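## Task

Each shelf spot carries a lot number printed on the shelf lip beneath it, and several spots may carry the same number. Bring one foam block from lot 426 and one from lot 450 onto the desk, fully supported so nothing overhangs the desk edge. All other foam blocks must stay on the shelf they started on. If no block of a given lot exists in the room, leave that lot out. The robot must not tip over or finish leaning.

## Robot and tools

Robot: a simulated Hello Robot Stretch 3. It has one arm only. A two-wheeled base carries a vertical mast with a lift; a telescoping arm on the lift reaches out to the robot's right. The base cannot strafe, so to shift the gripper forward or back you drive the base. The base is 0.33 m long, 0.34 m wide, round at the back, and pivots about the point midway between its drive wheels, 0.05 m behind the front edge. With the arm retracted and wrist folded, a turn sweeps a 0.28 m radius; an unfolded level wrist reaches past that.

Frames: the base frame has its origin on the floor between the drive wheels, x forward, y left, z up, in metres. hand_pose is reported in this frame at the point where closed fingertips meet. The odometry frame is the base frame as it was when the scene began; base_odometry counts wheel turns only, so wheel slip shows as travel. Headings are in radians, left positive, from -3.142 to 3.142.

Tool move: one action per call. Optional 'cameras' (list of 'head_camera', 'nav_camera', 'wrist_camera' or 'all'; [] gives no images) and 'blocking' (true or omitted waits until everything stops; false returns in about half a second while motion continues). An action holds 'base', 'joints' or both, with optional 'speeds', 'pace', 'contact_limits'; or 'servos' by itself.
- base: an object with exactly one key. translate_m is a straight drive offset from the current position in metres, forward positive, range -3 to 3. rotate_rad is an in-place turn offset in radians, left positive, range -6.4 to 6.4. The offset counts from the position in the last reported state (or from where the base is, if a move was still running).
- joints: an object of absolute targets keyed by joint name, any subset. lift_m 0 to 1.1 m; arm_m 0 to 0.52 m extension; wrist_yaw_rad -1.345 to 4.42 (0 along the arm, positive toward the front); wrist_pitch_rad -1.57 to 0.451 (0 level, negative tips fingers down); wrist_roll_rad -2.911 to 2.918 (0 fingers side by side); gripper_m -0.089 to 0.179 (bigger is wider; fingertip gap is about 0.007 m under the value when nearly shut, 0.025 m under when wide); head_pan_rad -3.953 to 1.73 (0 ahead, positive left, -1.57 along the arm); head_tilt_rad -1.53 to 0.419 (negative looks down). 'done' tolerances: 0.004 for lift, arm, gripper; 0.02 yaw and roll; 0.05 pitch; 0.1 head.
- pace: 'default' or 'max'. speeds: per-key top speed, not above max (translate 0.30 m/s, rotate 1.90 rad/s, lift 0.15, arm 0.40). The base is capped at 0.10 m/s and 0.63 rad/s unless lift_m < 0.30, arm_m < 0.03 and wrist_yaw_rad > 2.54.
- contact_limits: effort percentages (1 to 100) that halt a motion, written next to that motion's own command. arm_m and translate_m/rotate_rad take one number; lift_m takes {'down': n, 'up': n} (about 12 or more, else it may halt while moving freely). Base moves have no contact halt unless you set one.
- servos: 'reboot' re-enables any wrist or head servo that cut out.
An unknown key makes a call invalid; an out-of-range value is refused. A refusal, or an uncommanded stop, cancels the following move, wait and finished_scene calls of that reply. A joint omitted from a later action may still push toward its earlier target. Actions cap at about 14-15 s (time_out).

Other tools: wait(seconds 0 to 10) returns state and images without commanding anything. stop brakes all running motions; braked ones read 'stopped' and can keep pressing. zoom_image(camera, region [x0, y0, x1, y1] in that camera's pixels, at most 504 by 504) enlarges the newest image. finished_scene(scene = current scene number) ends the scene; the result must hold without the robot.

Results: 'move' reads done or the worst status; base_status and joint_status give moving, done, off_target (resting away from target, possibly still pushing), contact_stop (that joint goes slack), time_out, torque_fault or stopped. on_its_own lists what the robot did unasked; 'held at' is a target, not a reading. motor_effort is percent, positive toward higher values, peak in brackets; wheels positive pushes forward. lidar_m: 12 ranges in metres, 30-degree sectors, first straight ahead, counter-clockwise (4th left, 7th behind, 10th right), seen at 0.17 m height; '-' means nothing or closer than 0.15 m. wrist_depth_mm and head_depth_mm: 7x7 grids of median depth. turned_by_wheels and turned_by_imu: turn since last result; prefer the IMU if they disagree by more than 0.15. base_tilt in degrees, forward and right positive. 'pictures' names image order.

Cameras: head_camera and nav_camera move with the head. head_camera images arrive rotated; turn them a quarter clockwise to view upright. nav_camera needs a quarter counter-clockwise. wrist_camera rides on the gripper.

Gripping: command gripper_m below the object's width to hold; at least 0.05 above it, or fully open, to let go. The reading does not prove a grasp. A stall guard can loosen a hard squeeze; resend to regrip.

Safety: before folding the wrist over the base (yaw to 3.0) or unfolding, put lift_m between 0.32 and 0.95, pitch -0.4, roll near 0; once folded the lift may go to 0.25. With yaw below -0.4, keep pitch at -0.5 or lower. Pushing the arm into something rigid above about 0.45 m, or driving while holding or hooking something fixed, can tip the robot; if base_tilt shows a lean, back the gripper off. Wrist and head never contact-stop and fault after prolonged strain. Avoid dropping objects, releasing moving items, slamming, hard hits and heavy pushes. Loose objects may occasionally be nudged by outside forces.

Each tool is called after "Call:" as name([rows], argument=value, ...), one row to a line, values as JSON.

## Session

Call:
move(joints={"head_tilt_rad":-0.3})

Scene clock: 0.77 s.
move: done
base_odometry: x=+0.000 y=+0.000 heading=+0.000
turned_by_wheels: +0.000
turned_by_imu: +0.000
base_tilt: forward=-0.3 right=-1.3
lidar_m: 0.84 0.77 0.78 0.96 1.18 1.16 1.57 1.48 1.13 1.37 3.09 1.31
head_depth_mm: 1123 1211 1304 1397 1539 1686 1558 / 1006 1074 1147 1227 1325 1437 1488 / 917 975 1024 1099 1173 1258 1357 / 839 884 933 988 1049 1114 1200 / 775 811 850 894 946 1005 1067 / 720 751 784 822 866 910 968 / 673 697 728 761 796 840 896
base_status: not commanded
joint_positions: lift_m=+0.306 arm_m=+0.001 wrist_yaw_rad=+2.853 wrist_pitch_rad=-0.337 wrist_roll_rad=+0.000 gripper_m=+0.037 head_pan_rad=+0.000 head_tilt_rad=-0.302
joint_status: all done
measured_speeds: all 0
motor_effort: left_wheel=-0.3(0.5) right_wheel=+0.2(0.8) lift_m=+26.5(27.3) arm_m=-7.9(7.9) wrist_yaw_rad=+0.0(1.2) wrist_pitch_rad=+2.1(2.1) wrist_roll_rad=-0.1(0.3) gripper_m=+0.3(1.0) head_pan_rad=+0.0(0.6) head_tilt_rad=-3.6(6.5)
hand_pose: x=+0.0453 y=+0.0786 z=+0.3376 quat_wxyz=(+0.218, +0.707, +0.017, +0.673) (m; base frame)
wrist_depth_mm: 133 - - - - - - / 136 - - - - - - / 145 - - - - - - / 155 186 875 861 816 - - / 169 181 719 672 661 685 655 / 578 193 126 553 129 575 571 / 506 205 312 498 483 492 486
pictures: head_camera (sideways), nav_camera (sideways), wrist_camera
camera_calibration:
head_camera: T_world_to_cam=[[-0.246393, -0.0463215, -0.968062, 1.27692], [0.0407089, 0.997481, -0.0580904, 0.0750479], [0.968315, -0.0537219, -0.243886, 0.267117], [0, 0, 0, 1]] pos_world=[0.0529138, -0.00136021, 1.30564]
nav_camera: T_world_to_cam=[[0.271786, 0.0170509, 0.962207, -1.21099], [0.0143534, -0.999804, 0.0136629, 0.0322553], [0.962251, 0.0100975, -0.271977, 0.301336], [0, 0, 0, 1]] pos_world=[0.0387059, 0.0498547, 1.24674]
wrist_camera: T_world_to_cam=[[0.968732, -0.247103, -0.0223289, -0.0102512], [-0.145362, -0.492322, -0.858189, 0.367545], [0.201068, 0.834601, -0.512847, 0.26461], [0, 0, 0, 1]] pos_world=[0.0101531, -0.0424262, 0.450899]

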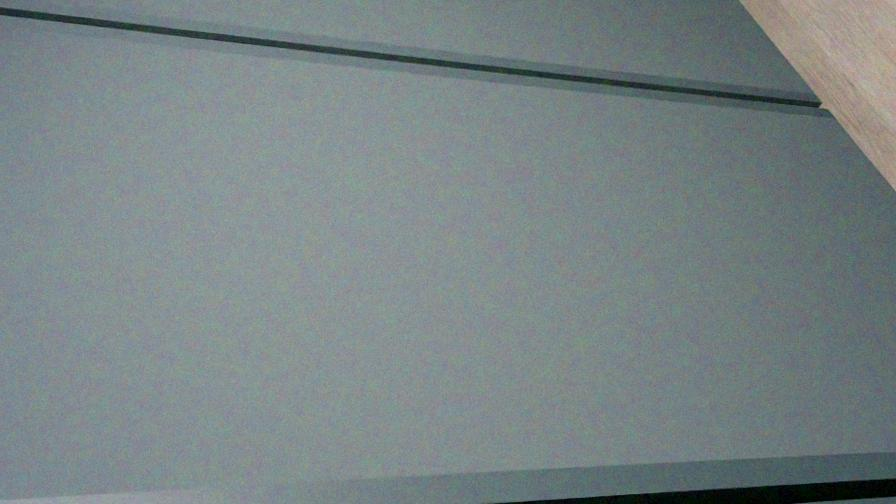

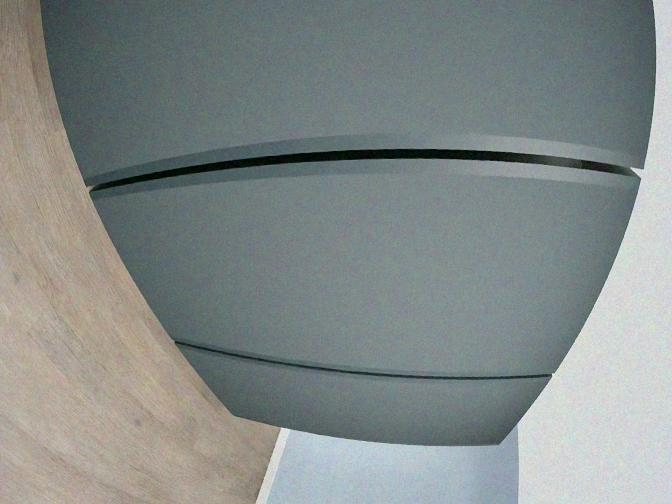

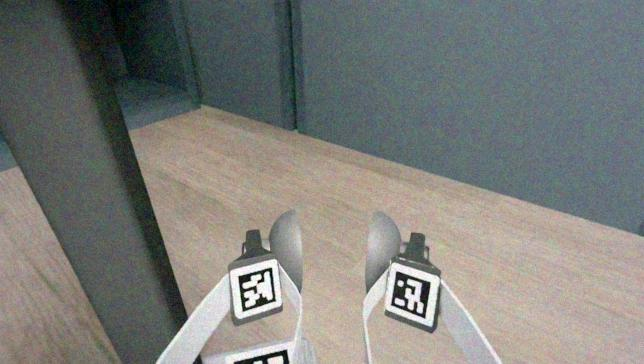

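Call:
move(base={"rotate_rad":-0.9}, joints={"head_pan_rad":-3.05,"head_tilt_rad":-0.3,"wrist_yaw_rad":3.0,"wrist_pitch_rad":-0.4,"lift_m":0.33}, pace="max")

Call:
move(joints={"lift_m":0.265}, cameras=["head_camera","nav_camera"])

Scene clock: 19.53 s.
move: done
base_odometry: x=+0.000 y=+0.000 heading=-0.900
turned_by_wheels: -0.900
turned_by_imu: -0.884
base_tilt: forward=-0.2 right=-1.2
lidar_m: 3.10 1.09 0.80 0.77 0.80 1.10 1.16 1.57 1.55 1.48 1.13 2.01
head_depth_mm: 1372 1414 1505 1534 1635 1406 1479 / 1373 1424 1513 1498 1641 1695 1451 / 1395 1435 1531 1500 1643 1682 1457 / 1277 1153 1508 1427 1612 1472 1447 / 1145 1068 1132 1188 1295 1357 1393 / 1425 1470 1550 1600 1685 1724 1432 / 1431 1481 1585 1585 1676 1708 1432
base_status: done
joint_positions: lift_m=+0.330 arm_m=+0.001 wrist_yaw_rad=+2.997 wrist_pitch_rad=-0.412 wrist_roll_rad=+0.000 gripper_m=+0.037 head_pan_rad=-3.058 head_tilt_rad=-0.302
joint_status: all done
measured_speeds: translate_m=+0.000 rotate_rad=+0.000 lift_m=+0.000 arm_m=+0.000 wrist_yaw_rad=+0.000 wrist_pitch_rad=+0.000 wrist_roll_rad=+0.000 head_pan_rad=+0.024 head_tilt_rad=+0.000
motor_effort: left_wheel=+8.5(11.8) right_wheel=-9.2(13.3) lift_m=+24.4(31.7) arm_m=-12.2(12.8) wrist_yaw_rad=+0.1(5.4) wrist_pitch_rad=+1.7(3.8) wrist_roll_rad=+0.1(0.3) gripper_m=+0.6(1.2) head_pan_rad=+3.4(4.9) head_tilt_rad=+3.4(6.8)
hand_pose: x=+0.0112 y=+0.0773 z=+0.3440 quat_wxyz=(+0.195, +0.700, +0.095, +0.680) (m; base frame)
wrist_depth_mm: - 137 - - 774 - - / - 147 - - 849 - - / - 161 170 - 936 948 947 / 817 185 736 816 788 796 778 / 677 654 205 642 639 639 655 / 575 581 129 545 129 555 551 / 498 513 264 324 477 486 487
pictures: head_camera (sideways), nav_camera (sideways), wrist_camera
camera_calibration:
head_camera: T_world_to_cam=[[0.241677, 0.0666803, -0.968063, 1.27394], [0.0425585, -0.997405, -0.0580766, 0.0749587], [-0.969423, -0.0271635, -0.243888, 0.278932], [0, 0, 0, 1]] pos_world=[-0.0406701, -0.00260613, 1.30564]
nav_camera: T_world_to_cam=[[-0.269402, -0.0396389, 0.962212, -1.20771], [-0.0976675, 0.995125, 0.0136497, 0.0329898], [-0.958062, -0.0902996, -0.27196, 0.312989], [0, 0, 0, 1]] pos_world=[-0.0222733, -0.0524383, 1.24674]
wrist_camera: T_world_to_cam=[[0.99392, -0.107203, -0.025125, 0.0124509], [-0.0821666, -0.570231, -0.817365, 0.358728], [0.0732973, 0.81446, -0.575572, 0.30046], [0, 0, 0, 1]] pos_world=[-0.0049227, -0.0388203, 0.466461]

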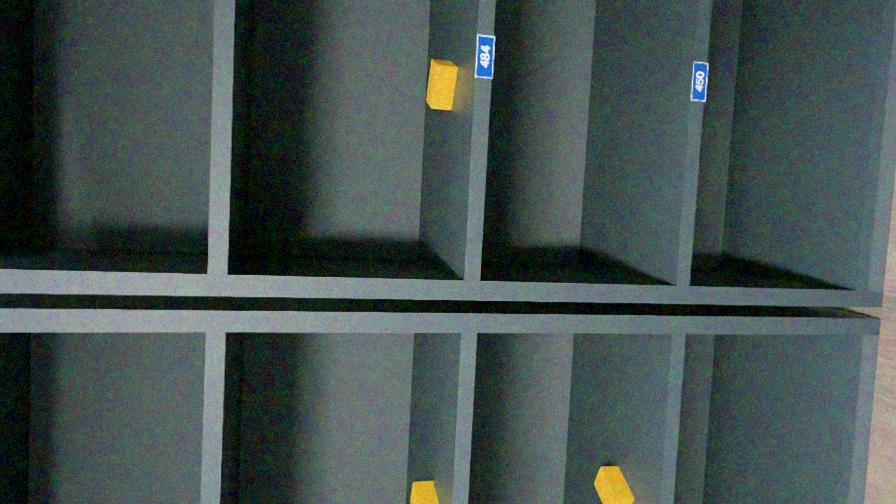

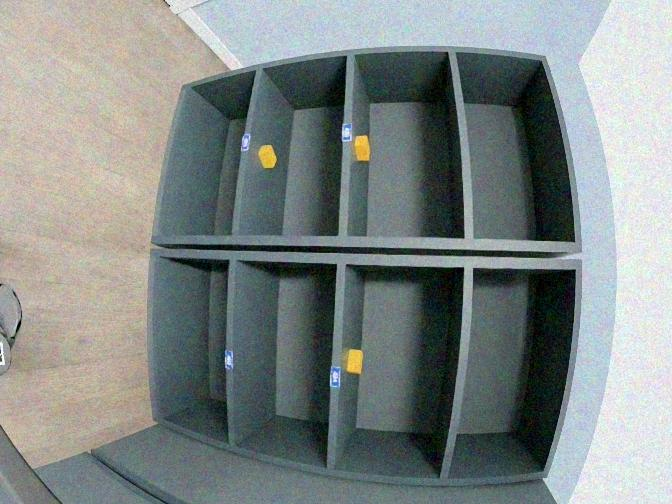

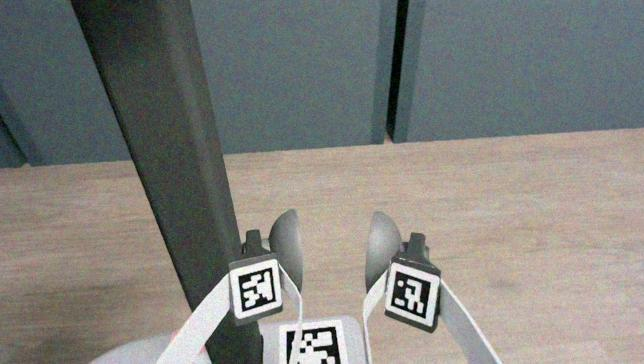

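Scene clock: 20.97 s.
move: done
base_odometry: x=+0.000 y=+0.000 heading=-0.900
turned_by_wheels: +0.000
turned_by_imu: +0.000
base_tilt: forward=-0.3 right=-1.3
lidar_m: 3.10 1.09 0.80 0.77 0.80 1.10 1.17 1.57 1.54 1.48 1.13 2.01
head_depth_mm: 1369 1413 1501 1531 1616 1407 1474 / 1384 1429 1516 1512 1644 1406 1470 / 1390 1438 1513 1491 1645 1679 1458 / 1207 1069 1506 1309 1535 1383 1445 / 1087 1118 1241 1184 1257 1325 1404 / 1425 1472 1574 1610 1701 1722 1429 / 1435 1489 1569 1593 1682 1708 1428
base_status: not commanded
joint_positions: lift_m=+0.265 arm_m=+0.001 wrist_yaw_rad=+2.997 wrist_pitch_rad=-0.413 wrist_roll_rad=+0.000 gripper_m=+0.037 head_pan_rad=-3.051 head_tilt_rad=-0.301
joint_status: all done
measured_speeds: all 0
motor_effort: left_wheel=+8.1(8.8) right_wheel=-10.0(10.8) lift_m=+23.1(26.1) arm_m=-12.2(12.9) wrist_yaw_rad=+2.1(3.0) wrist_pitch_rad=+2.0(2.1) wrist_roll_rad=+0.0(0.3) gripper_m=+0.5(0.9) head_pan_rad=+3.4(4.2) head_tilt_rad=+5.3(6.1)
hand_pose: x=+0.0111 y=+0.0771 z=+0.2787 quat_wxyz=(+0.195, +0.700, +0.095, +0.680) (m; base frame)
wrist_depth_mm: - 137 - - 778 - - / - 147 - - 843 - - / - 161 196 831 855 852 847 / 699 186 636 693 678 677 670 / 585 561 206 546 546 562 555 / 497 490 129 283 129 477 478 / 258 264 244 255 410 419 413
pictures: head_camera (sideways), nav_camera (sideways)
camera_calibration:
head_camera: T_world_to_cam=[[0.240579, 0.0683228, -0.968222, 1.27413], [0.0497313, -0.997077, -0.0580019, 0.07484], [-0.969355, -0.0341969, -0.243274, 0.278107], [0, 0, 0, 1]] pos_world=[-0.040668, -0.00292074, 1.30564]
nav_camera: T_world_to_cam=[[-0.268531, -0.0415383, 0.962375, -1.2079], [-0.104897, 0.994389, 0.0136507, 0.0330708], [-0.957543, -0.0972847, -0.271381, 0.31226], [0, 0, 0, 1]] pos_world=[-0.0218872, -0.0526812, 1.24674]

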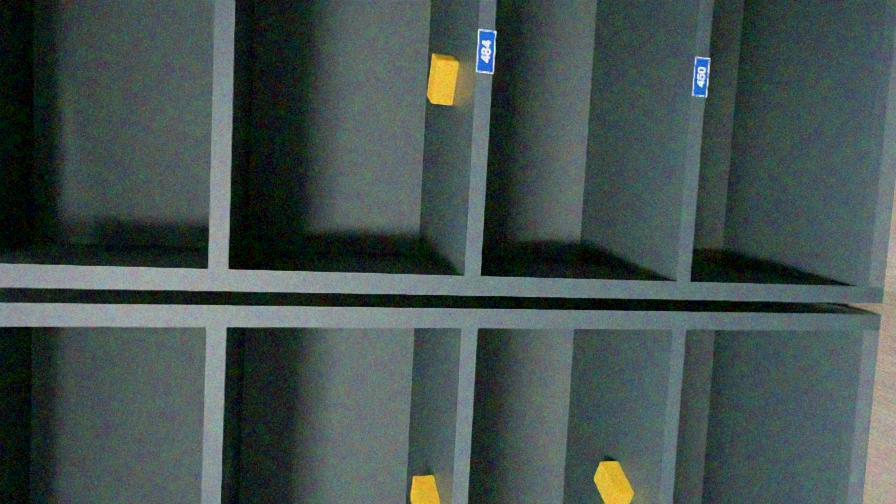

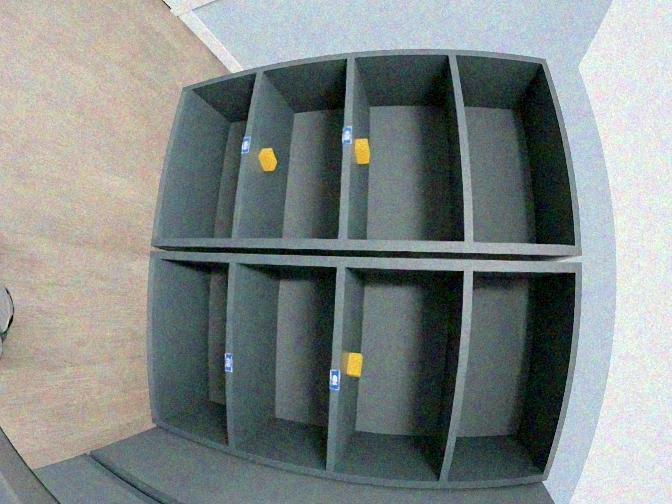

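Call:
zoom_image(camera="nav_camera", region=[216, 105, 376, 185])

Call:
move(joints={"head_pan_rad":-2.8}, cameras=["head_camera"])

Scaled by 3.150 from the camera's 672x504 image, which has a finer 792x594 frame.

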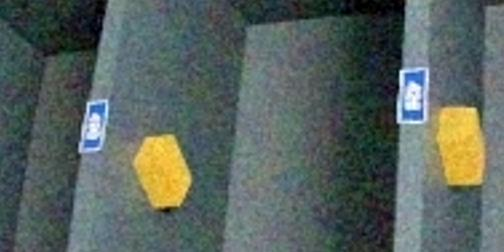

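Scene clock: 30.43 s.
move: done
base_odometry: x=+0.000 y=+0.000 heading=-0.900
turned_by_wheels: +0.000
turned_by_imu: +0.000
base_tilt: forward=-0.3 right=-1.1
lidar_m: 3.09 1.09 0.80 0.77 0.80 1.11 1.16 1.57 1.55 1.48 1.13 2.01
head_depth_mm: 1327 1369 1450 1459 1563 1341 1468 / 998 1041 1113 1205 1489 1333 1466 / 1435 1470 1569 1493 1542 1313 1404 / 1474 1535 1623 1666 1726 1733 1447 / 1531 1594 1696 1733 1696 1798 1495 / 1589 1654 1740 1802 1676 1870 1523 / 1430 1495 1567 1590 1600 1718 1520
base_status: not commanded
joint_positions: lift_m=+0.265 arm_m=+0.001 wrist_yaw_rad=+2.997 wrist_pitch_rad=-0.413 wrist_roll_rad=+0.000 gripper_m=+0.037 head_pan_rad=-2.792 head_tilt_rad=-0.300
joint_status: all done
measured_speeds: all 0
motor_effort: left_wheel=+8.4(8.9) right_wheel=-9.3(10.2) lift_m=+23.0(24.1) arm_m=-11.2(11.7) wrist_yaw_rad=+1.9(3.5) wrist_pitch_rad=+2.0(2.1) wrist_roll_rad=+0.0(0.3) gripper_m=+0.0(0.8) head_pan_rad=+1.9(5.8) head_tilt_rad=+5.4(6.2)
hand_pose: x=+0.0111 y=+0.0771 z=+0.2787 quat_wxyz=(+0.195, +0.700, +0.095, +0.680) (m; base frame)
wrist_depth_mm: - 137 - - 782 - - / - 148 - - 845 - - / - 162 196 823 865 849 831 / 705 186 639 698 674 675 669 / 582 558 206 548 546 562 556 / 497 495 128 285 129 480 478 / 258 263 242 254 409 420 419
pictures: head_camera (sideways)
camera_calibration:
head_camera: T_world_to_cam=[[0.213978, 0.127388, -0.968497, 1.2747], [0.303696, -0.951003, -0.0579895, 0.0732847], [-0.92843, -0.28172, -0.24218, 0.276452], [0, 0, 0, 1]] pos_world=[-0.0383469, -0.014806, 1.30574]

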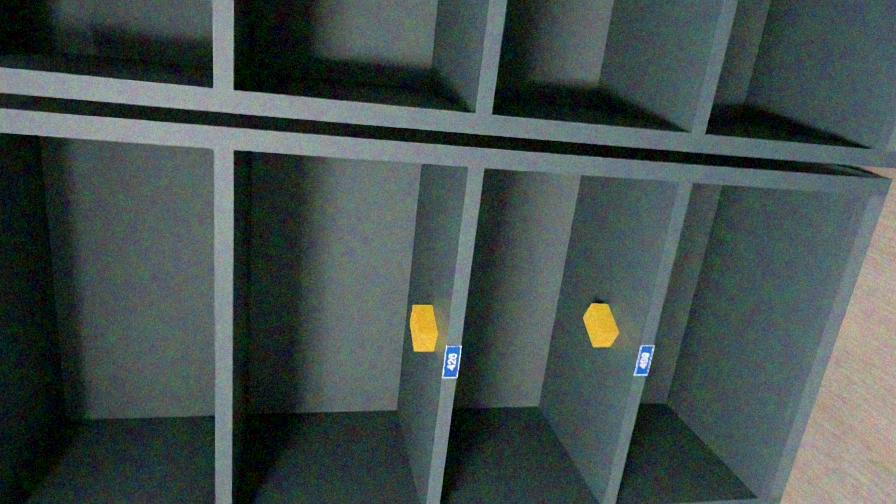

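Call:
zoom_image(camera="head_camera", region=[410, 330, 490, 390])

Call:
zoom_image(camera="head_camera", region=[600, 330, 680, 390])

Scaled by 6.300 from the camera's 896x504 image, which has a finer 1280x720 frame.

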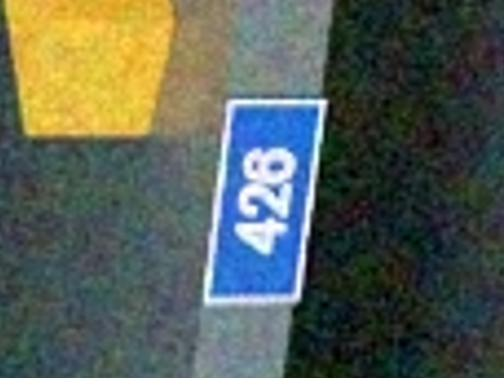

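Scaled by 6.300 from the camera's 896x504 image, which has a finer 1280x720 frame.

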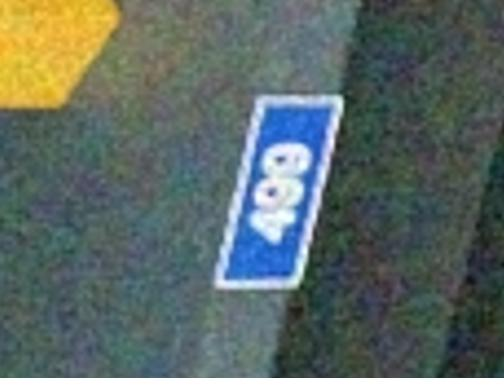

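Call:
zoom_image(camera="head_camera", region=[440, 345, 464, 381])

Scaled by 14.000 from the camera's 896x504 image, which has a finer 1280x720 frame.

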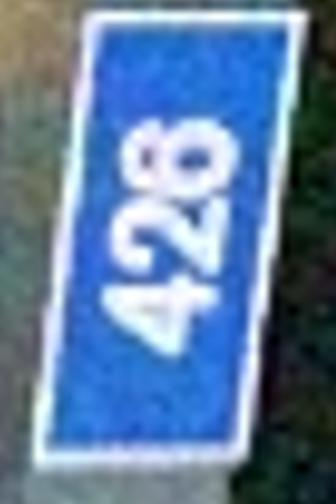

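Call:
move(base={"rotate_rad":0.743}, joints={"head_pan_rad":-2.2}, pace="max", cameras=["nav_camera"])

Call:
move(base={"translate_m":-0.83}, pace="max", cameras=["nav_camera"])

Call:
move(base={"rotate_rad":-2.31}, joints={"head_pan_rad":-1.57,"head_tilt_rad":-0.35}, pace="max", cameras=["head_camera","nav_camera"])

Scene clock: 69.70 s.
move: done
base_odometry: x=+0.000 y=+0.000 heading=-0.157
turned_by_wheels: +0.743
turned_by_imu: +0.728
base_tilt: forward=-0.3 right=-1.1
lidar_m: 0.92 0.77 0.77 0.87 1.36 1.16 1.57 1.50 1.13 1.37 2.01 1.70
head_depth_mm: 1263 1320 1384 1446 1522 1600 1575 / 1278 1338 1388 1458 1538 1625 1547 / 1300 1353 1411 1483 1554 1653 1549 / 1317 1381 1446 1516 1606 1680 1547 / 1330 1392 1463 1541 1627 1707 1536 / 1353 1419 1483 1552 1370 1738 1518 / 1360 1428 1492 1574 1278 978 1393
base_status: done
joint_positions: lift_m=+0.265 arm_m=+0.001 wrist_yaw_rad=+2.997 wrist_pitch_rad=-0.413 wrist_roll_rad=+0.000 gripper_m=+0.037 head_pan_rad=-2.191 head_tilt_rad=-0.300
joint_status: all done
measured_speeds: translate_m=+0.000 rotate_rad=+0.000 lift_m=+0.000 arm_m=+0.000 wrist_yaw_rad=+0.000 wrist_pitch_rad=+0.000 wrist_roll_rad=+0.000 head_pan_rad=-0.024 head_tilt_rad=+0.000
motor_effort: left_wheel=-6.8(14.8) right_wheel=+8.1(13.6) lift_m=+26.1(26.6) arm_m=-12.5(12.8) wrist_yaw_rad=+1.0(3.0) wrist_pitch_rad=+2.0(2.1) wrist_roll_rad=+0.0(0.3) gripper_m=+0.5(1.1) head_pan_rad=-4.1(4.7) head_tilt_rad=+5.0(5.4)
hand_pose: x=+0.0111 y=+0.0771 z=+0.2787 quat_wxyz=(+0.195, +0.700, +0.095, +0.680) (m; base frame)
wrist_depth_mm: - 137 - - - - - / - 147 - - - - - / 861 161 836 888 824 - - / 702 186 637 683 692 674 645 / 580 558 205 548 549 566 553 / 496 495 129 284 129 477 470 / 260 264 243 253 410 417 416
pictures: nav_camera (sideways)
camera_calibration:
nav_camera: T_world_to_cam=[[-0.142982, -0.229633, 0.962717, -1.20917], [-0.82204, 0.569265, 0.0136957, 0.0374145], [-0.551186, -0.789434, -0.270163, 0.308225], [0, 0, 0, 1]] pos_world=[0.027755, -0.0556424, 1.24685]

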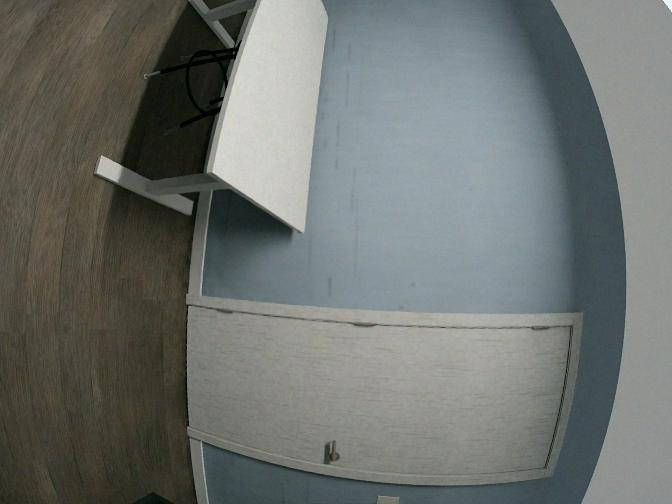

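Scene clock: 73.80 s.
move: done
base_odometry: x=-0.820 y=+0.130 heading=-0.157
turned_by_wheels: +0.000
turned_by_imu: +0.000
base_tilt: forward=-0.3 right=-1.2
lidar_m: 1.58 1.33 1.33 0.65 0.64 1.00 0.75 0.94 0.94 1.07 1.17 2.91
head_depth_mm: 786 816 854 898 942 998 1065 / 793 826 866 910 959 1011 1067 / 800 839 875 919 967 1020 1080 / 809 844 885 932 982 1037 1094 / 817 852 892 938 995 1046 1119 / 822 863 906 958 1002 1061 1130 / 831 873 916 961 1015 1073 1141
base_status: done
joint_positions: lift_m=+0.265 arm_m=+0.001 wrist_yaw_rad=+2.998 wrist_pitch_rad=-0.413 wrist_roll_rad=+0.000 gripper_m=+0.037 head_pan_rad=-2.200 head_tilt_rad=-0.300
joint_status: not commanded
measured_speeds: all 0
motor_effort: left_wheel=-6.3(16.7) right_wheel=-2.3(11.9) lift_m=+26.5(29.9) arm_m=-11.1(12.9) wrist_yaw_rad=+1.9(3.4) wrist_pitch_rad=+2.0(2.1) wrist_roll_rad=-0.1(0.4) gripper_m=+0.7(1.2) head_pan_rad=-3.2(3.9) head_tilt_rad=+4.2(5.9)
hand_pose: x=+0.0110 y=+0.0771 z=+0.2787 quat_wxyz=(+0.195, +0.700, +0.095, +0.680) (m; base frame)
wrist_depth_mm: - 137 - - - - - / - 148 174 - - - - / - 161 195 860 857 856 839 / - 179 635 682 687 674 661 / - 539 205 551 547 562 563 / 496 492 129 284 129 477 477 / 260 265 244 254 406 420 418
pictures: nav_camera (sideways)
camera_calibration:
nav_camera: T_world_to_cam=[[-0.145161, -0.228285, 0.962712, -1.20914], [-0.816643, 0.576981, 0.0136819, 0.0373649], [-0.55859, -0.784206, -0.270182, 0.30833], [0, 0, 0, 1]] pos_world=[0.0272238, -0.0557938, 1.24685]

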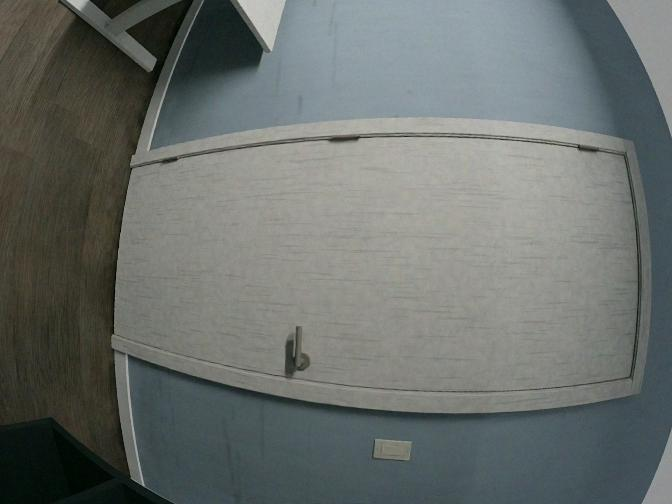

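Scene clock: 76.33 s.
move: done
base_odometry: x=-0.820 y=+0.130 heading=-2.467
turned_by_wheels: -2.310
turned_by_imu: -2.268
base_tilt: forward=-0.4 right=-1.3
lidar_m: 0.94 0.98 1.17 1.65 1.83 1.36 1.33 1.38 0.64 1.00 0.75 0.96
head_depth_mm: 476 884 923 934 663 920 856 / 483 885 940 978 654 1090 884 / 494 889 938 979 650 1106 876 / 502 886 942 981 644 1106 872 / 513 889 940 974 639 1109 838 / 522 892 942 980 635 1107 863 / 472 888 943 975 630 1101 863
base_status: done
joint_positions: lift_m=+0.265 arm_m=+0.001 wrist_yaw_rad=+2.998 wrist_pitch_rad=-0.413 wrist_roll_rad=+0.000 gripper_m=+0.037 head_pan_rad=-1.568 head_tilt_rad=-0.350
joint_status: all done
measured_speeds: all 0
motor_effort: left_wheel=+5.6(15.1) right_wheel=-9.1(14.9) lift_m=+26.4(26.8) arm_m=-12.0(13.2) wrist_yaw_rad=+2.4(2.8) wrist_pitch_rad=+2.1(2.1) wrist_roll_rad=-0.1(0.4) gripper_m=+0.2(0.9) head_pan_rad=-3.1(5.2) head_tilt_rad=-3.2(5.7)
hand_pose: x=+0.0110 y=+0.0771 z=+0.2787 quat_wxyz=(+0.195, +0.700, +0.095, +0.680) (m; base frame)
wrist_depth_mm: - 137 - - - - - / - 147 - - - - - / 898 161 839 877 872 854 838 / 702 186 641 690 681 676 666 / 579 556 206 546 548 564 556 / 495 493 129 284 128 484 473 / 258 264 244 255 406 419 418
pictures: head_camera (sideways), nav_camera (sideways)
camera_calibration:
head_camera: T_world_to_cam=[[-0.0470839, 0.292862, -0.954995, 1.25867], [0.997588, -0.0350349, -0.0599278, 0.0715292], [-0.0510088, -0.955513, -0.290506, 0.334038], [0, 0, 0, 1]] pos_world=[0.0049452, -0.0469329, 1.30335]
nav_camera: T_world_to_cam=[[0.0179287, -0.31804, 0.947908, -1.19075], [-0.999757, -0.0178319, 0.0129265, 0.0394317], [0.0127918, -0.947909, -0.318283, 0.367439], [0, 0, 0, 1]] pos_world=[0.0560707, -0.0297057, 1.24517]

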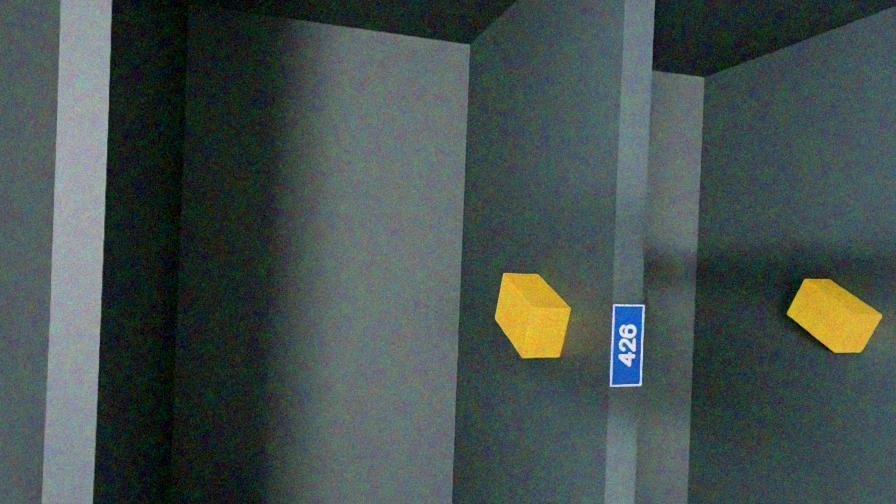

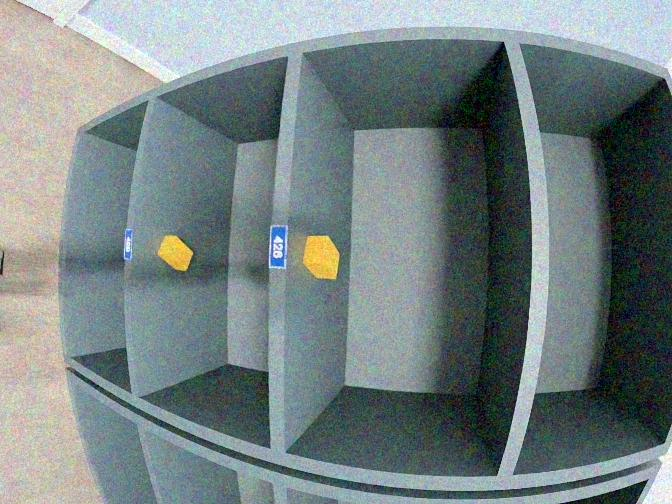

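Call:
move(joints={"lift_m":0.9}, pace="max", cameras=[])

Call:
move(joints={"wrist_yaw_rad":0.0}, pace="max", cameras=[])

Call:
move(joints={"lift_m":1.03,"wrist_pitch_rad":-0.2,"gripper_m":0.179}, pace="max", cameras=["wrist_camera"])

Scene clock: 95.07 s.
move: done
base_odometry: x=-0.820 y=+0.130 heading=-2.467
turned_by_wheels: +0.000
turned_by_imu: +0.000
base_tilt: forward=-0.3 right=-1.3
lidar_m: 0.94 0.98 1.17 1.65 1.83 1.36 1.33 1.38 0.64 1.00 0.75 0.96
head_depth_mm: 477 882 921 938 662 915 853 / 484 884 937 976 657 1089 880 / 494 888 934 979 650 1105 877 / 503 889 939 980 644 1110 871 / 513 889 944 972 639 1111 832 / 522 891 944 976 632 1110 860 / 472 891 943 978 630 1101 866
base_status: not commanded
joint_positions: lift_m=+0.900 arm_m=+0.001 wrist_yaw_rad=+2.998 wrist_pitch_rad=-0.414 wrist_roll_rad=+0.000 gripper_m=+0.037 head_pan_rad=-1.570 head_tilt_rad=-0.350
joint_status: all done
measured_speeds: all 0
motor_effort: left_wheel=+6.0(6.3) right_wheel=-8.3(10.2) lift_m=+27.1(33.7) arm_m=-8.3(11.0) wrist_yaw_rad=+1.9(3.3) wrist_pitch_rad=+2.1(2.3) wrist_roll_rad=+0.3(0.3) gripper_m=+0.0(1.1) head_pan_rad=-3.3(3.9) head_tilt_rad=-2.4(3.6)
hand_pose: x=+0.0110 y=+0.0770 z=+0.9135 quat_wxyz=(+0.195, +0.700, +0.095, +0.680) (m; base frame)
wrist_depth_mm: - 137 - - - - - / - 148 - - - - - / - 161 - - - - - / - 182 - - - - - / - - 205 - - - - / - - 128 - 129 - - / - - 262 - - - -
pictures: none
No camera images: "cameras" was empty.

Scene clock: 96.90 s.
move: done
base_odometry: x=-0.820 y=+0.130 heading=-2.467
turned_by_wheels: +0.000
turned_by_imu: +0.000
base_tilt: forward=-0.3 right=-1.2
lidar_m: 0.94 0.98 1.17 1.65 1.84 1.37 1.33 1.38 0.64 1.00 0.75 0.96
head_depth_mm: 476 883 924 936 662 917 852 / 484 881 936 979 657 1097 881 / 493 887 940 980 652 1103 904 / 503 886 940 980 645 1106 906 / 513 889 942 976 639 1109 820 / 523 892 944 976 634 1103 864 / 472 894 939 976 629 1099 862
base_status: not commanded
joint_positions: lift_m=+0.900 arm_m=+0.001 wrist_yaw_rad=+0.003 wrist_pitch_rad=-0.414 wrist_roll_rad=+0.000 gripper_m=+0.037 head_pan_rad=-1.570 head_tilt_rad=-0.350
joint_status: all done
measured_speeds: all 0
motor_effort: left_wheel=+5.5(6.2) right_wheel=-8.5(9.7) lift_m=+24.1(26.4) arm_m=-7.5(8.5) wrist_yaw_rad=-2.5(8.1) wrist_pitch_rad=+2.1(2.2) wrist_roll_rad=-0.1(0.3) gripper_m=+0.3(1.0) head_pan_rad=-3.0(3.4) head_tilt_rad=-2.4(3.2)
hand_pose: x=-0.0208 y=-0.3704 z=+0.9135 quat_wxyz=(+0.693, +0.147, -0.691, -0.145) (m; base frame)
wrist_depth_mm: - - 284 - - - - / - - - - - - - / - - - - - - - / - - - - - - - / - - - 153 152 - - / - - 126 - 126 582 - / - - 108 - - - -
pictures: none
No camera images: "cameras" was empty.

Scene clock: 98.87 s.
move: done
base_odometry: x=-0.820 y=+0.130 heading=-2.467
turned_by_wheels: +0.000
turned_by_imu: +0.000
base_tilt: forward=-0.4 right=-1.1
lidar_m: 0.94 0.98 1.17 1.65 1.84 1.37 1.33 1.38 0.64 1.00 0.75 0.96
head_depth_mm: 478 885 923 940 - - - / 484 885 937 979 699 - - / 493 889 937 978 783 - - / 501 886 937 980 728 - - / 514 890 945 971 639 1112 821 / 522 887 945 978 635 1027 865 / 472 892 943 972 629 1096 861
base_status: not commanded
joint_positions: lift_m=+1.030 arm_m=+0.001 wrist_yaw_rad=+0.003 wrist_pitch_rad=-0.221 wrist_roll_rad=+0.000 gripper_m=+0.179 head_pan_rad=-1.570 head_tilt_rad=-0.350
joint_status: all done
measured_speeds: all 0
motor_effort: left_wheel=+5.4(6.1) right_wheel=-8.4(9.6) lift_m=+23.7(32.1) arm_m=-6.4(7.9) wrist_yaw_rad=-3.0(4.0) wrist_pitch_rad=+3.5(6.3) wrist_roll_rad=-0.2(0.3) gripper_m=+0.5(83.3) head_pan_rad=-2.4(3.4) head_tilt_rad=-2.4(3.2)
hand_pose: x=-0.0208 y=-0.3902 z=+1.0889 quat_wxyz=(+0.703, +0.079, -0.702, -0.077) (m; base frame)
wrist_depth_mm: - - - - - 658 - / - - - - - - - / - - - - - - - / - - - - - - - / - 143 363 - - - - / - 126 - - - - - / - - - - - - 105
pictures: wrist_camera
camera_calibration:
wrist_camera: T_world_to_cam=[[-0.998874, -0.0440328, -0.0176515, -0.01211], [-0.00200089, 0.410862, -0.911695, 1.18557], [0.0473968, -0.910634, -0.410488, 0.258779], [0, 0, 0, 1]] pos_world=[-0.0219894, -0.251986, 1.18689]

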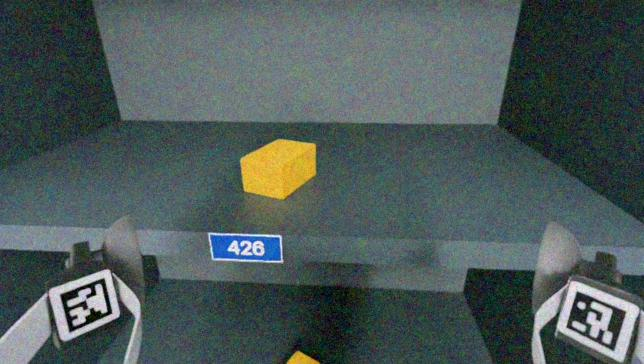

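Call:
move(base={"translate_m":0.189}, joints={"wrist_yaw_rad":-0.38,"lift_m":0.943}, cameras=[])

Call:
move(joints={"arm_m":0.28}, cameras=["wrist_camera"])

Scene clock: 125.23 s.
move: done
base_odometry: x=-0.967 y=+0.012 heading=-2.467
turned_by_wheels: +0.000
turned_by_imu: +0.000
base_tilt: forward=-0.3 right=-1.0
lidar_m: 0.75 0.78 1.10 3.35 2.09 1.56 1.52 0.76 0.76 1.01 0.64 0.77
head_depth_mm: 477 888 942 980 662 1099 947 / 486 893 944 987 653 1112 - / 495 889 942 986 649 1112 - / 504 892 944 979 644 1114 871 / 515 893 950 979 639 1111 868 / 527 896 946 975 631 1105 863 / 476 803 867 869 627 932 840
base_status: done
joint_positions: lift_m=+0.943 arm_m=+0.001 wrist_yaw_rad=-0.377 wrist_pitch_rad=-0.221 wrist_roll_rad=+0.000 gripper_m=+0.179 head_pan_rad=-1.570 head_tilt_rad=-0.350
joint_status: all done
measured_speeds: all 0
motor_effort: left_wheel=+8.3(10.6) right_wheel=+1.6(10.0) lift_m=+24.3(26.1) arm_m=-3.9(5.4) wrist_yaw_rad=-2.3(6.2) wrist_pitch_rad=+3.5(3.6) wrist_roll_rad=+0.0(0.3) gripper_m=+0.4(1.1) head_pan_rad=-2.5(3.4) head_tilt_rad=-1.4(3.1)
hand_pose: x=-0.1116 y=-0.3730 z=+1.0019 quat_wxyz=(+0.676, -0.055, -0.705, -0.209) (m; base frame)
wrist_depth_mm: - - - - 767 - - / - - - - - - - / - - - - - - - / - - 326 - - - - / - 142 - - 980 - - / - 140 - - - - - / - - - - - 677 105
pictures: none
No camera images: "cameras" was empty.

Scene clock: 128.50 s.
move: done
base_odometry: x=-0.967 y=+0.012 heading=-2.467
turned_by_wheels: +0.000
turned_by_imu: -0.028
base_tilt: forward=-0.3 right=-1.2
lidar_m: 0.76 0.79 1.10 1.14 2.14 1.57 1.50 0.79 0.75 1.00 0.64 0.78
head_depth_mm: 480 898 949 989 312 - 882 / 488 896 950 987 364 1087 881 / 497 892 947 978 385 1040 848 / 507 889 945 979 409 1037 871 / 517 891 943 975 636 1110 866 / 470 890 944 972 631 1102 864 / 476 882 922 935 626 1020 861
base_status: not commanded
joint_positions: lift_m=+0.943 arm_m=+0.280 wrist_yaw_rad=-0.382 wrist_pitch_rad=-0.196 wrist_roll_rad=+0.001 gripper_m=+0.179 head_pan_rad=-1.570 head_tilt_rad=-0.351
joint_status: all done
measured_speeds: all 0
motor_effort: left_wheel=-0.5(9.9) right_wheel=+1.4(8.7) lift_m=+21.7(26.4) arm_m=+11.7(29.7) wrist_yaw_rad=+3.0(18.1) wrist_pitch_rad=-1.1(16.4) wrist_roll_rad=-0.3(8.2) gripper_m=+0.7(1.4) head_pan_rad=-2.2(3.1) head_tilt_rad=-0.1(2.6)
hand_pose: x=-0.1135 y=-0.6537 z=+1.0081 quat_wxyz=(+0.678, -0.065, -0.704, -0.202) (m; base frame)
wrist_depth_mm: - - - - - 535 - / - - - - - 572 - / - - - - - - - / - - 170 170 - - - / - 142 141 141 - - - / - 140 154 151 160 159 - / - 134 138 138 138 137 107
pictures: wrist_camera
camera_calibration:
wrist_camera: T_world_to_cam=[[-0.942259, 0.334417, -0.0177182, 0.136139], [0.145036, 0.359825, -0.921678, 1.21333], [-0.301849, -0.871029, -0.387551, -0.0468159], [0, 0, 0, 1]] pos_world=[-0.0618293, -0.52289, 1.10256]

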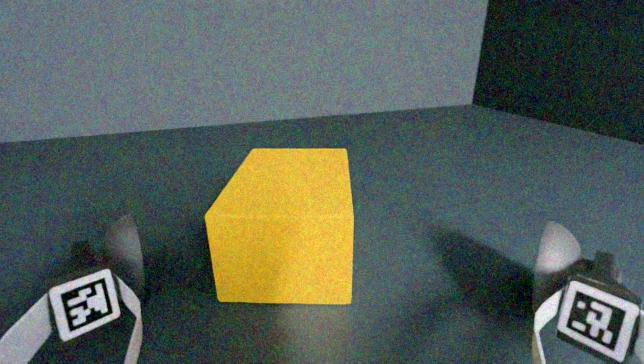

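Call:
move(joints={"lift_m":0.962}, cameras=[])

Call:
move(base={"translate_m":0.009}, cameras=["wrist_camera"])

Scene clock: 154.97 s.
move: done
base_odometry: x=-0.967 y=+0.012 heading=-2.467
turned_by_wheels: +0.000
turned_by_imu: +0.000
base_tilt: forward=-0.4 right=-1.2
lidar_m: 0.76 0.79 1.11 1.14 2.14 1.55 1.50 0.79 0.75 1.00 0.64 0.78
head_depth_mm: 481 893 947 990 303 1048 859 / 490 896 946 981 391 1119 881 / 498 894 945 416 365 1074 853 / 508 888 943 982 404 1112 870 / 520 888 942 972 635 1110 869 / 470 890 941 972 630 1102 866 / 478 879 924 936 625 1015 859
base_status: not commanded
joint_positions: lift_m=+0.962 arm_m=+0.280 wrist_yaw_rad=-0.382 wrist_pitch_rad=-0.213 wrist_roll_rad=+0.001 gripper_m=+0.179 head_pan_rad=-1.570 head_tilt_rad=-0.351
joint_status: all done
measured_speeds: all 0
motor_effort: left_wheel=-0.4(0.8) right_wheel=+0.8(2.0) lift_m=+29.2(31.4) arm_m=-12.2(12.6) wrist_yaw_rad=+1.5(2.6) wrist_pitch_rad=+2.0(2.2) wrist_roll_rad=-0.3(0.6) gripper_m=+0.2(1.1) head_pan_rad=-1.3(1.9) head_tilt_rad=+4.4(4.4)
hand_pose: x=-0.1130 y=-0.6525 z=+1.0230 quat_wxyz=(+0.676, -0.060, -0.705, -0.208) (m; base frame)
wrist_depth_mm: - - - - - 538 - / - - - - - 576 - / - - - - - - - / - - - 190 - - - / - 143 153 152 - - - / - 126 154 153 - - - / 147 153 156 156 155 156 107
pictures: none
No camera images: "cameras" was empty.

Scene clock: 155.80 s.
move: done
base_odometry: x=-0.974 y=+0.006 heading=-2.467
turned_by_wheels: +0.000
turned_by_imu: +0.000
base_tilt: forward=-0.3 right=-1.3
lidar_m: 0.75 0.78 1.09 1.11 2.15 1.57 1.51 0.80 0.75 1.00 0.64 0.78
head_depth_mm: 481 897 953 992 303 1053 863 / 490 891 948 980 391 1118 879 / 498 888 947 416 364 1082 849 / 508 891 940 979 404 1110 871 / 518 889 941 970 636 1108 866 / 470 885 940 969 631 1106 864 / 477 881 923 909 626 1007 859
base_status: done
joint_positions: lift_m=+0.962 arm_m=+0.280 wrist_yaw_rad=-0.382 wrist_pitch_rad=-0.213 wrist_roll_rad=+0.001 gripper_m=+0.179 head_pan_rad=-1.570 head_tilt_rad=-0.351
joint_status: not commanded
measured_speeds: all 0
motor_effort: left_wheel=+5.0(8.8) right_wheel=+5.6(10.3) lift_m=+29.4(30.3) arm_m=-11.4(12.1) wrist_yaw_rad=+1.4(3.6) wrist_pitch_rad=+2.0(2.1) wrist_roll_rad=-0.4(0.6) gripper_m=+0.5(0.9) head_pan_rad=-0.9(1.5) head_tilt_rad=+4.5(5.7)
hand_pose: x=-0.1130 y=-0.6525 z=+1.0229 quat_wxyz=(+0.676, -0.060, -0.705, -0.208) (m; base frame)
wrist_depth_mm: - - - - - 552 - / - - - - - 582 - / - - - - - - - / - - - 191 - - - / - 142 152 152 - - - / - 126 158 157 - - - / 148 152 156 156 156 155 107
pictures: wrist_camera
camera_calibration:
wrist_camera: T_world_to_cam=[[-0.942164, 0.334643, -0.0184813, 0.137428], [0.150813, 0.374067, -0.915057, 1.22972], [-0.299304, -0.864921, -0.402901, -0.0199089], [0, 0, 0, 1]] pos_world=[-0.0619361, -0.523206, 1.11978]

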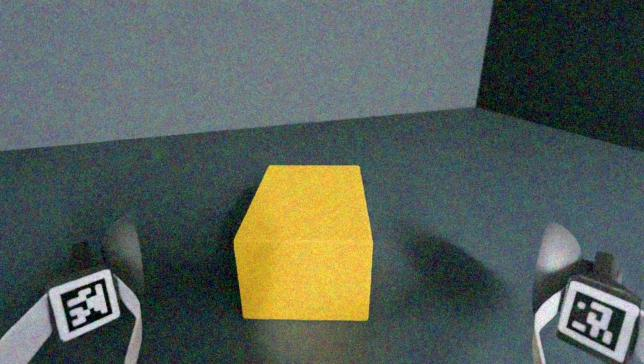

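Call:
move(joints={"arm_m":0.345}, cameras=[])

Call:
move(joints={"lift_m":0.951}, cameras=["wrist_camera"])

Scene clock: 166.83 s.
move: done
base_odometry: x=-0.974 y=+0.006 heading=-2.467
turned_by_wheels: +0.000
turned_by_imu: +0.000
base_tilt: forward=-0.3 right=-1.3
lidar_m: 0.75 0.78 1.09 1.11 2.15 1.57 1.51 0.80 0.76 1.00 0.64 0.78
head_depth_mm: 479 892 949 991 325 1094 882 / 485 895 947 980 586 1116 882 / 494 887 946 456 436 1113 850 / 504 893 945 976 528 1115 870 / 515 886 945 977 639 1108 870 / 520 884 938 969 634 1106 866 / 474 877 923 906 628 1005 859
base_status: not commanded
joint_positions: lift_m=+0.962 arm_m=+0.345 wrist_yaw_rad=-0.382 wrist_pitch_rad=-0.213 wrist_roll_rad=+0.001 gripper_m=+0.179 head_pan_rad=-1.570 head_tilt_rad=-0.350
joint_status: all done
measured_speeds: all 0
motor_effort: left_wheel=+4.4(5.0) right_wheel=+5.0(5.6) lift_m=+27.5(29.2) arm_m=+12.4(14.3) wrist_yaw_rad=+1.2(2.8) wrist_pitch_rad=+2.1(2.1) wrist_roll_rad=-0.5(0.6) gripper_m=+0.6(1.0) head_pan_rad=+0.4(0.7) head_tilt_rad=+5.0(5.9)
hand_pose: x=-0.1130 y=-0.7175 z=+1.0229 quat_wxyz=(+0.676, -0.059, -0.705, -0.208) (m; base frame)
wrist_depth_mm: 325 - - - - 491 - / 336 - - - - 518 - / - - - - - - - / - - - - - - - / - 142 - 152 151 - - / - 126 - 121 121 - - / 147 151 156 101 101 155 107
pictures: none
No camera images: "cameras" was empty.

Scene clock: 167.60 s.
move: done
base_odometry: x=-0.974 y=+0.006 heading=-2.467
turned_by_wheels: +0.000
turned_by_imu: +0.000
base_tilt: forward=-0.3 right=-1.2
lidar_m: 0.75 0.78 1.09 1.11 2.14 1.57 1.51 0.80 0.76 1.00 0.64 0.78
head_depth_mm: 479 896 947 993 351 - 857 / 485 893 946 980 362 1115 880 / 494 891 947 484 436 1115 851 / 504 892 940 976 473 1109 872 / 515 887 939 974 638 1109 868 / 523 887 939 973 633 1104 864 / 474 879 925 906 627 1009 859
base_status: not commanded
joint_positions: lift_m=+0.951 arm_m=+0.345 wrist_yaw_rad=-0.382 wrist_pitch_rad=-0.214 wrist_roll_rad=+0.001 gripper_m=+0.179 head_pan_rad=-1.570 head_tilt_rad=-0.350
joint_status: all done
measured_speeds: all 0
motor_effort: left_wheel=+4.5(4.9) right_wheel=+4.1(5.4) lift_m=+23.7(27.1) arm_m=+10.4(12.4) wrist_yaw_rad=+2.1(2.3) wrist_pitch_rad=+2.1(2.1) wrist_roll_rad=-0.5(0.8) gripper_m=+0.7(0.9) head_pan_rad=+0.6(0.8) head_tilt_rad=+4.3(5.2)
hand_pose: x=-0.1130 y=-0.7175 z=+1.0118 quat_wxyz=(+0.676, -0.059, -0.705, -0.208) (m; base frame)
wrist_depth_mm: 327 - - - - 486 - / 337 - - - - 516 - / - - - - - - - / - - - - - - - / - 142 - 131 131 - - / - 141 165 101 104 164 - / - 138 138 90 89 137 107
pictures: wrist_camera
camera_calibration:
wrist_camera: T_world_to_cam=[[-0.942159, 0.334657, -0.0184665, 0.158967], [0.151035, 0.374733, -0.914748, 1.24394], [-0.299207, -0.864627, -0.403604, -0.0796433], [0, 0, 0, 1]] pos_world=[-0.0619364, -0.588207, 1.10868]

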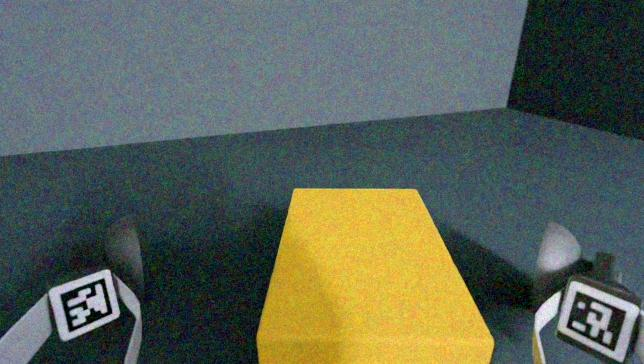

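Call:
move(base={"translate_m":-0.008}, cameras=[])

Call:
move(joints={"gripper_m":0.06}, cameras=[])

Call:
move(joints={"gripper_m":0.035}, cameras=[])

Call:
move(joints={"lift_m":1.01}, cameras=["wrist_camera"])

Scene clock: 176.73 s.
move: done
base_odometry: x=-0.968 y=+0.011 heading=-2.467
turned_by_wheels: +0.000
turned_by_imu: +0.000
base_tilt: forward=-0.4 right=-1.2
lidar_m: 0.76 0.79 1.11 1.13 2.13 1.56 1.50 0.79 0.75 1.00 0.64 0.78
head_depth_mm: 480 894 947 991 351 - 859 / 487 894 946 983 362 1114 886 / 494 896 941 483 436 1116 850 / 505 886 939 978 473 1115 873 / 515 888 940 976 637 1109 869 / 469 886 939 969 632 1099 866 / 475 876 921 930 626 1016 860
base_status: done
joint_positions: lift_m=+0.951 arm_m=+0.345 wrist_yaw_rad=-0.382 wrist_pitch_rad=-0.214 wrist_roll_rad=+0.001 gripper_m=+0.179 head_pan_rad=-1.570 head_tilt_rad=-0.350
joint_status: not commanded
measured_speeds: all 0
motor_effort: left_wheel=-4.3(8.7) right_wheel=-5.3(9.1) lift_m=+23.3(24.5) arm_m=+4.0(5.1) wrist_yaw_rad=+3.0(3.0) wrist_pitch_rad=+2.2(2.2) wrist_roll_rad=-0.3(0.7) gripper_m=+0.0(1.2) head_pan_rad=+1.4(1.7) head_tilt_rad=+3.9(4.8)
hand_pose: x=-0.1130 y=-0.7175 z=+1.0118 quat_wxyz=(+0.676, -0.059, -0.705, -0.208) (m; base frame)
wrist_depth_mm: 326 - - - - 497 - / 336 - - - - 516 - / - - - - - - - / - - - 164 - - - / - 142 - 138 131 - - / - 140 159 101 104 164 - / - 139 93 87 87 142 107
pictures: none
No camera images: "cameras" was empty.

Scene clock: 178.47 s.
move: done
base_odometry: x=-0.968 y=+0.011 heading=-2.467
turned_by_wheels: +0.000
turned_by_imu: +0.000
base_tilt: forward=-0.1 right=-1.2
lidar_m: 0.76 0.79 1.10 1.13 2.13 1.56 1.50 0.79 0.75 1.01 0.64 0.78
head_depth_mm: 479 896 948 992 351 - 857 / 485 893 948 981 363 1115 883 / 495 895 945 484 436 1117 849 / 504 891 943 977 474 1119 873 / 515 892 945 977 639 1116 867 / 521 888 939 970 633 1102 866 / 474 880 924 927 626 1016 865
base_status: not commanded
joint_positions: lift_m=+0.951 arm_m=+0.345 wrist_yaw_rad=-0.382 wrist_pitch_rad=-0.214 wrist_roll_rad=+0.001 gripper_m=+0.061 head_pan_rad=-1.570 head_tilt_rad=-0.350
joint_status: all done
measured_speeds: all 0
motor_effort: left_wheel=-4.9(5.1) right_wheel=-5.2(5.8) lift_m=+23.3(24.3) arm_m=+0.0(3.7) wrist_yaw_rad=+1.8(3.2) wrist_pitch_rad=+2.1(2.2) wrist_roll_rad=-0.3(0.7) gripper_m=-14.4(87.9) head_pan_rad=+1.7(2.1) head_tilt_rad=+4.3(5.0)
hand_pose: x=-0.1130 y=-0.7175 z=+1.0118 quat_wxyz=(+0.676, -0.059, -0.705, -0.208) (m; base frame)
wrist_depth_mm: 323 - - - - 500 - / 336 - - - - 525 - / - - - - - - - / - - - 164 - - - / - - 147 138 131 - - / - 125 114 101 109 124 163 / 148 134 90 87 87 133 141
pictures: none
No camera images: "cameras" was empty.

Scene clock: 179.23 s.
move: done
base_odometry: x=-0.968 y=+0.011 heading=-2.467
turned_by_wheels: +0.000
turned_by_imu: +0.000
base_tilt: forward=-0.3 right=-1.2
lidar_m: 0.76 0.79 1.10 1.13 2.14 1.56 1.50 0.79 0.75 1.01 0.64 0.78
head_depth_mm: 479 899 949 990 351 - 857 / 485 896 942 981 362 1112 878 / 494 893 943 482 436 1115 852 / 504 892 946 976 473 1111 872 / 515 892 938 976 639 1105 868 / 522 887 942 971 633 1103 863 / 473 877 925 928 628 1017 862
base_status: not commanded
joint_positions: lift_m=+0.951 arm_m=+0.345 wrist_yaw_rad=-0.382 wrist_pitch_rad=-0.214 wrist_roll_rad=+0.001 gripper_m=+0.036 head_pan_rad=-1.570 head_tilt_rad=-0.350
joint_status: all done
measured_speeds: all 0
motor_effort: left_wheel=-4.9(5.1) right_wheel=-4.6(6.3) lift_m=+24.1(24.2) arm_m=-1.3(1.3) wrist_yaw_rad=+1.7(2.5) wrist_pitch_rad=+2.1(2.2) wrist_roll_rad=-0.4(0.7) gripper_m=-23.0(93.1) head_pan_rad=+2.1(2.2) head_tilt_rad=+4.2(4.3)
hand_pose: x=-0.1130 y=-0.7175 z=+1.0118 quat_wxyz=(+0.676, -0.059, -0.705, -0.208) (m; base frame)
wrist_depth_mm: 325 - - - - 490 - / 337 - - - - 525 - / - - - - - - - / - - - 164 - - - / - - 147 138 138 - - / - 124 114 101 109 125 163 / 149 134 90 87 87 133 146
pictures: none
No camera images: "cameras" was empty.

Scene clock: 180.60 s.
move: done
base_odometry: x=-0.968 y=+0.011 heading=-2.467
turned_by_wheels: +0.000
turned_by_imu: +0.000
base_tilt: forward=-0.3 right=-1.2
lidar_m: 0.76 0.79 1.10 1.14 2.14 1.56 1.50 0.79 0.75 1.00 0.64 0.79
head_depth_mm: 479 895 947 985 592 1125 889 / 485 893 939 406 657 1121 881 / 494 890 938 427 584 1116 849 / 503 890 939 452 608 1112 872 / 516 889 939 978 637 1107 869 / 521 892 942 972 632 1104 864 / 474 881 922 928 627 1017 863
base_status: not commanded
joint_positions: lift_m=+1.010 arm_m=+0.345 wrist_yaw_rad=-0.382 wrist_pitch_rad=-0.216 wrist_roll_rad=+0.001 gripper_m=+0.039 head_pan_rad=-1.570 head_tilt_rad=-0.350
joint_status: all done
measured_speeds: all 0
motor_effort: left_wheel=-4.7(5.1) right_wheel=-4.9(5.8) lift_m=+29.2(32.8) arm_m=-3.7(4.0) wrist_yaw_rad=+1.9(3.0) wrist_pitch_rad=+2.6(2.7) wrist_roll_rad=-0.4(0.8) gripper_m=-9.4(23.8) head_pan_rad=+2.2(2.7) head_tilt_rad=+4.0(4.3)
hand_pose: x=-0.1130 y=-0.7173 z=+1.0702 quat_wxyz=(+0.676, -0.058, -0.705, -0.209) (m; base frame)
wrist_depth_mm: 325 - - - - 497 - / 335 - - - - 517 - / - - - - - - - / - - - - - - - / - - 148 140 139 - - / - - 115 101 109 - - / - 92 90 87 87 - -
pictures: wrist_camera
camera_calibration:
wrist_camera: T_world_to_cam=[[-0.942137, 0.334715, -0.0185507, 0.16022], [0.15181, 0.376658, -0.913829, 1.29787], [-0.298885, -0.863768, -0.405676, -0.053054], [0, 0, 0, 1]] pos_world=[-0.0619373, -0.588309, 1.16748]

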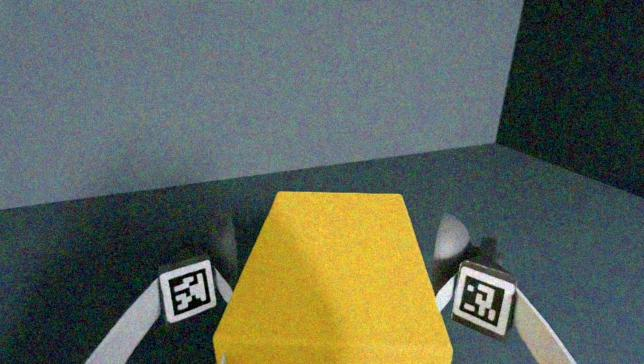

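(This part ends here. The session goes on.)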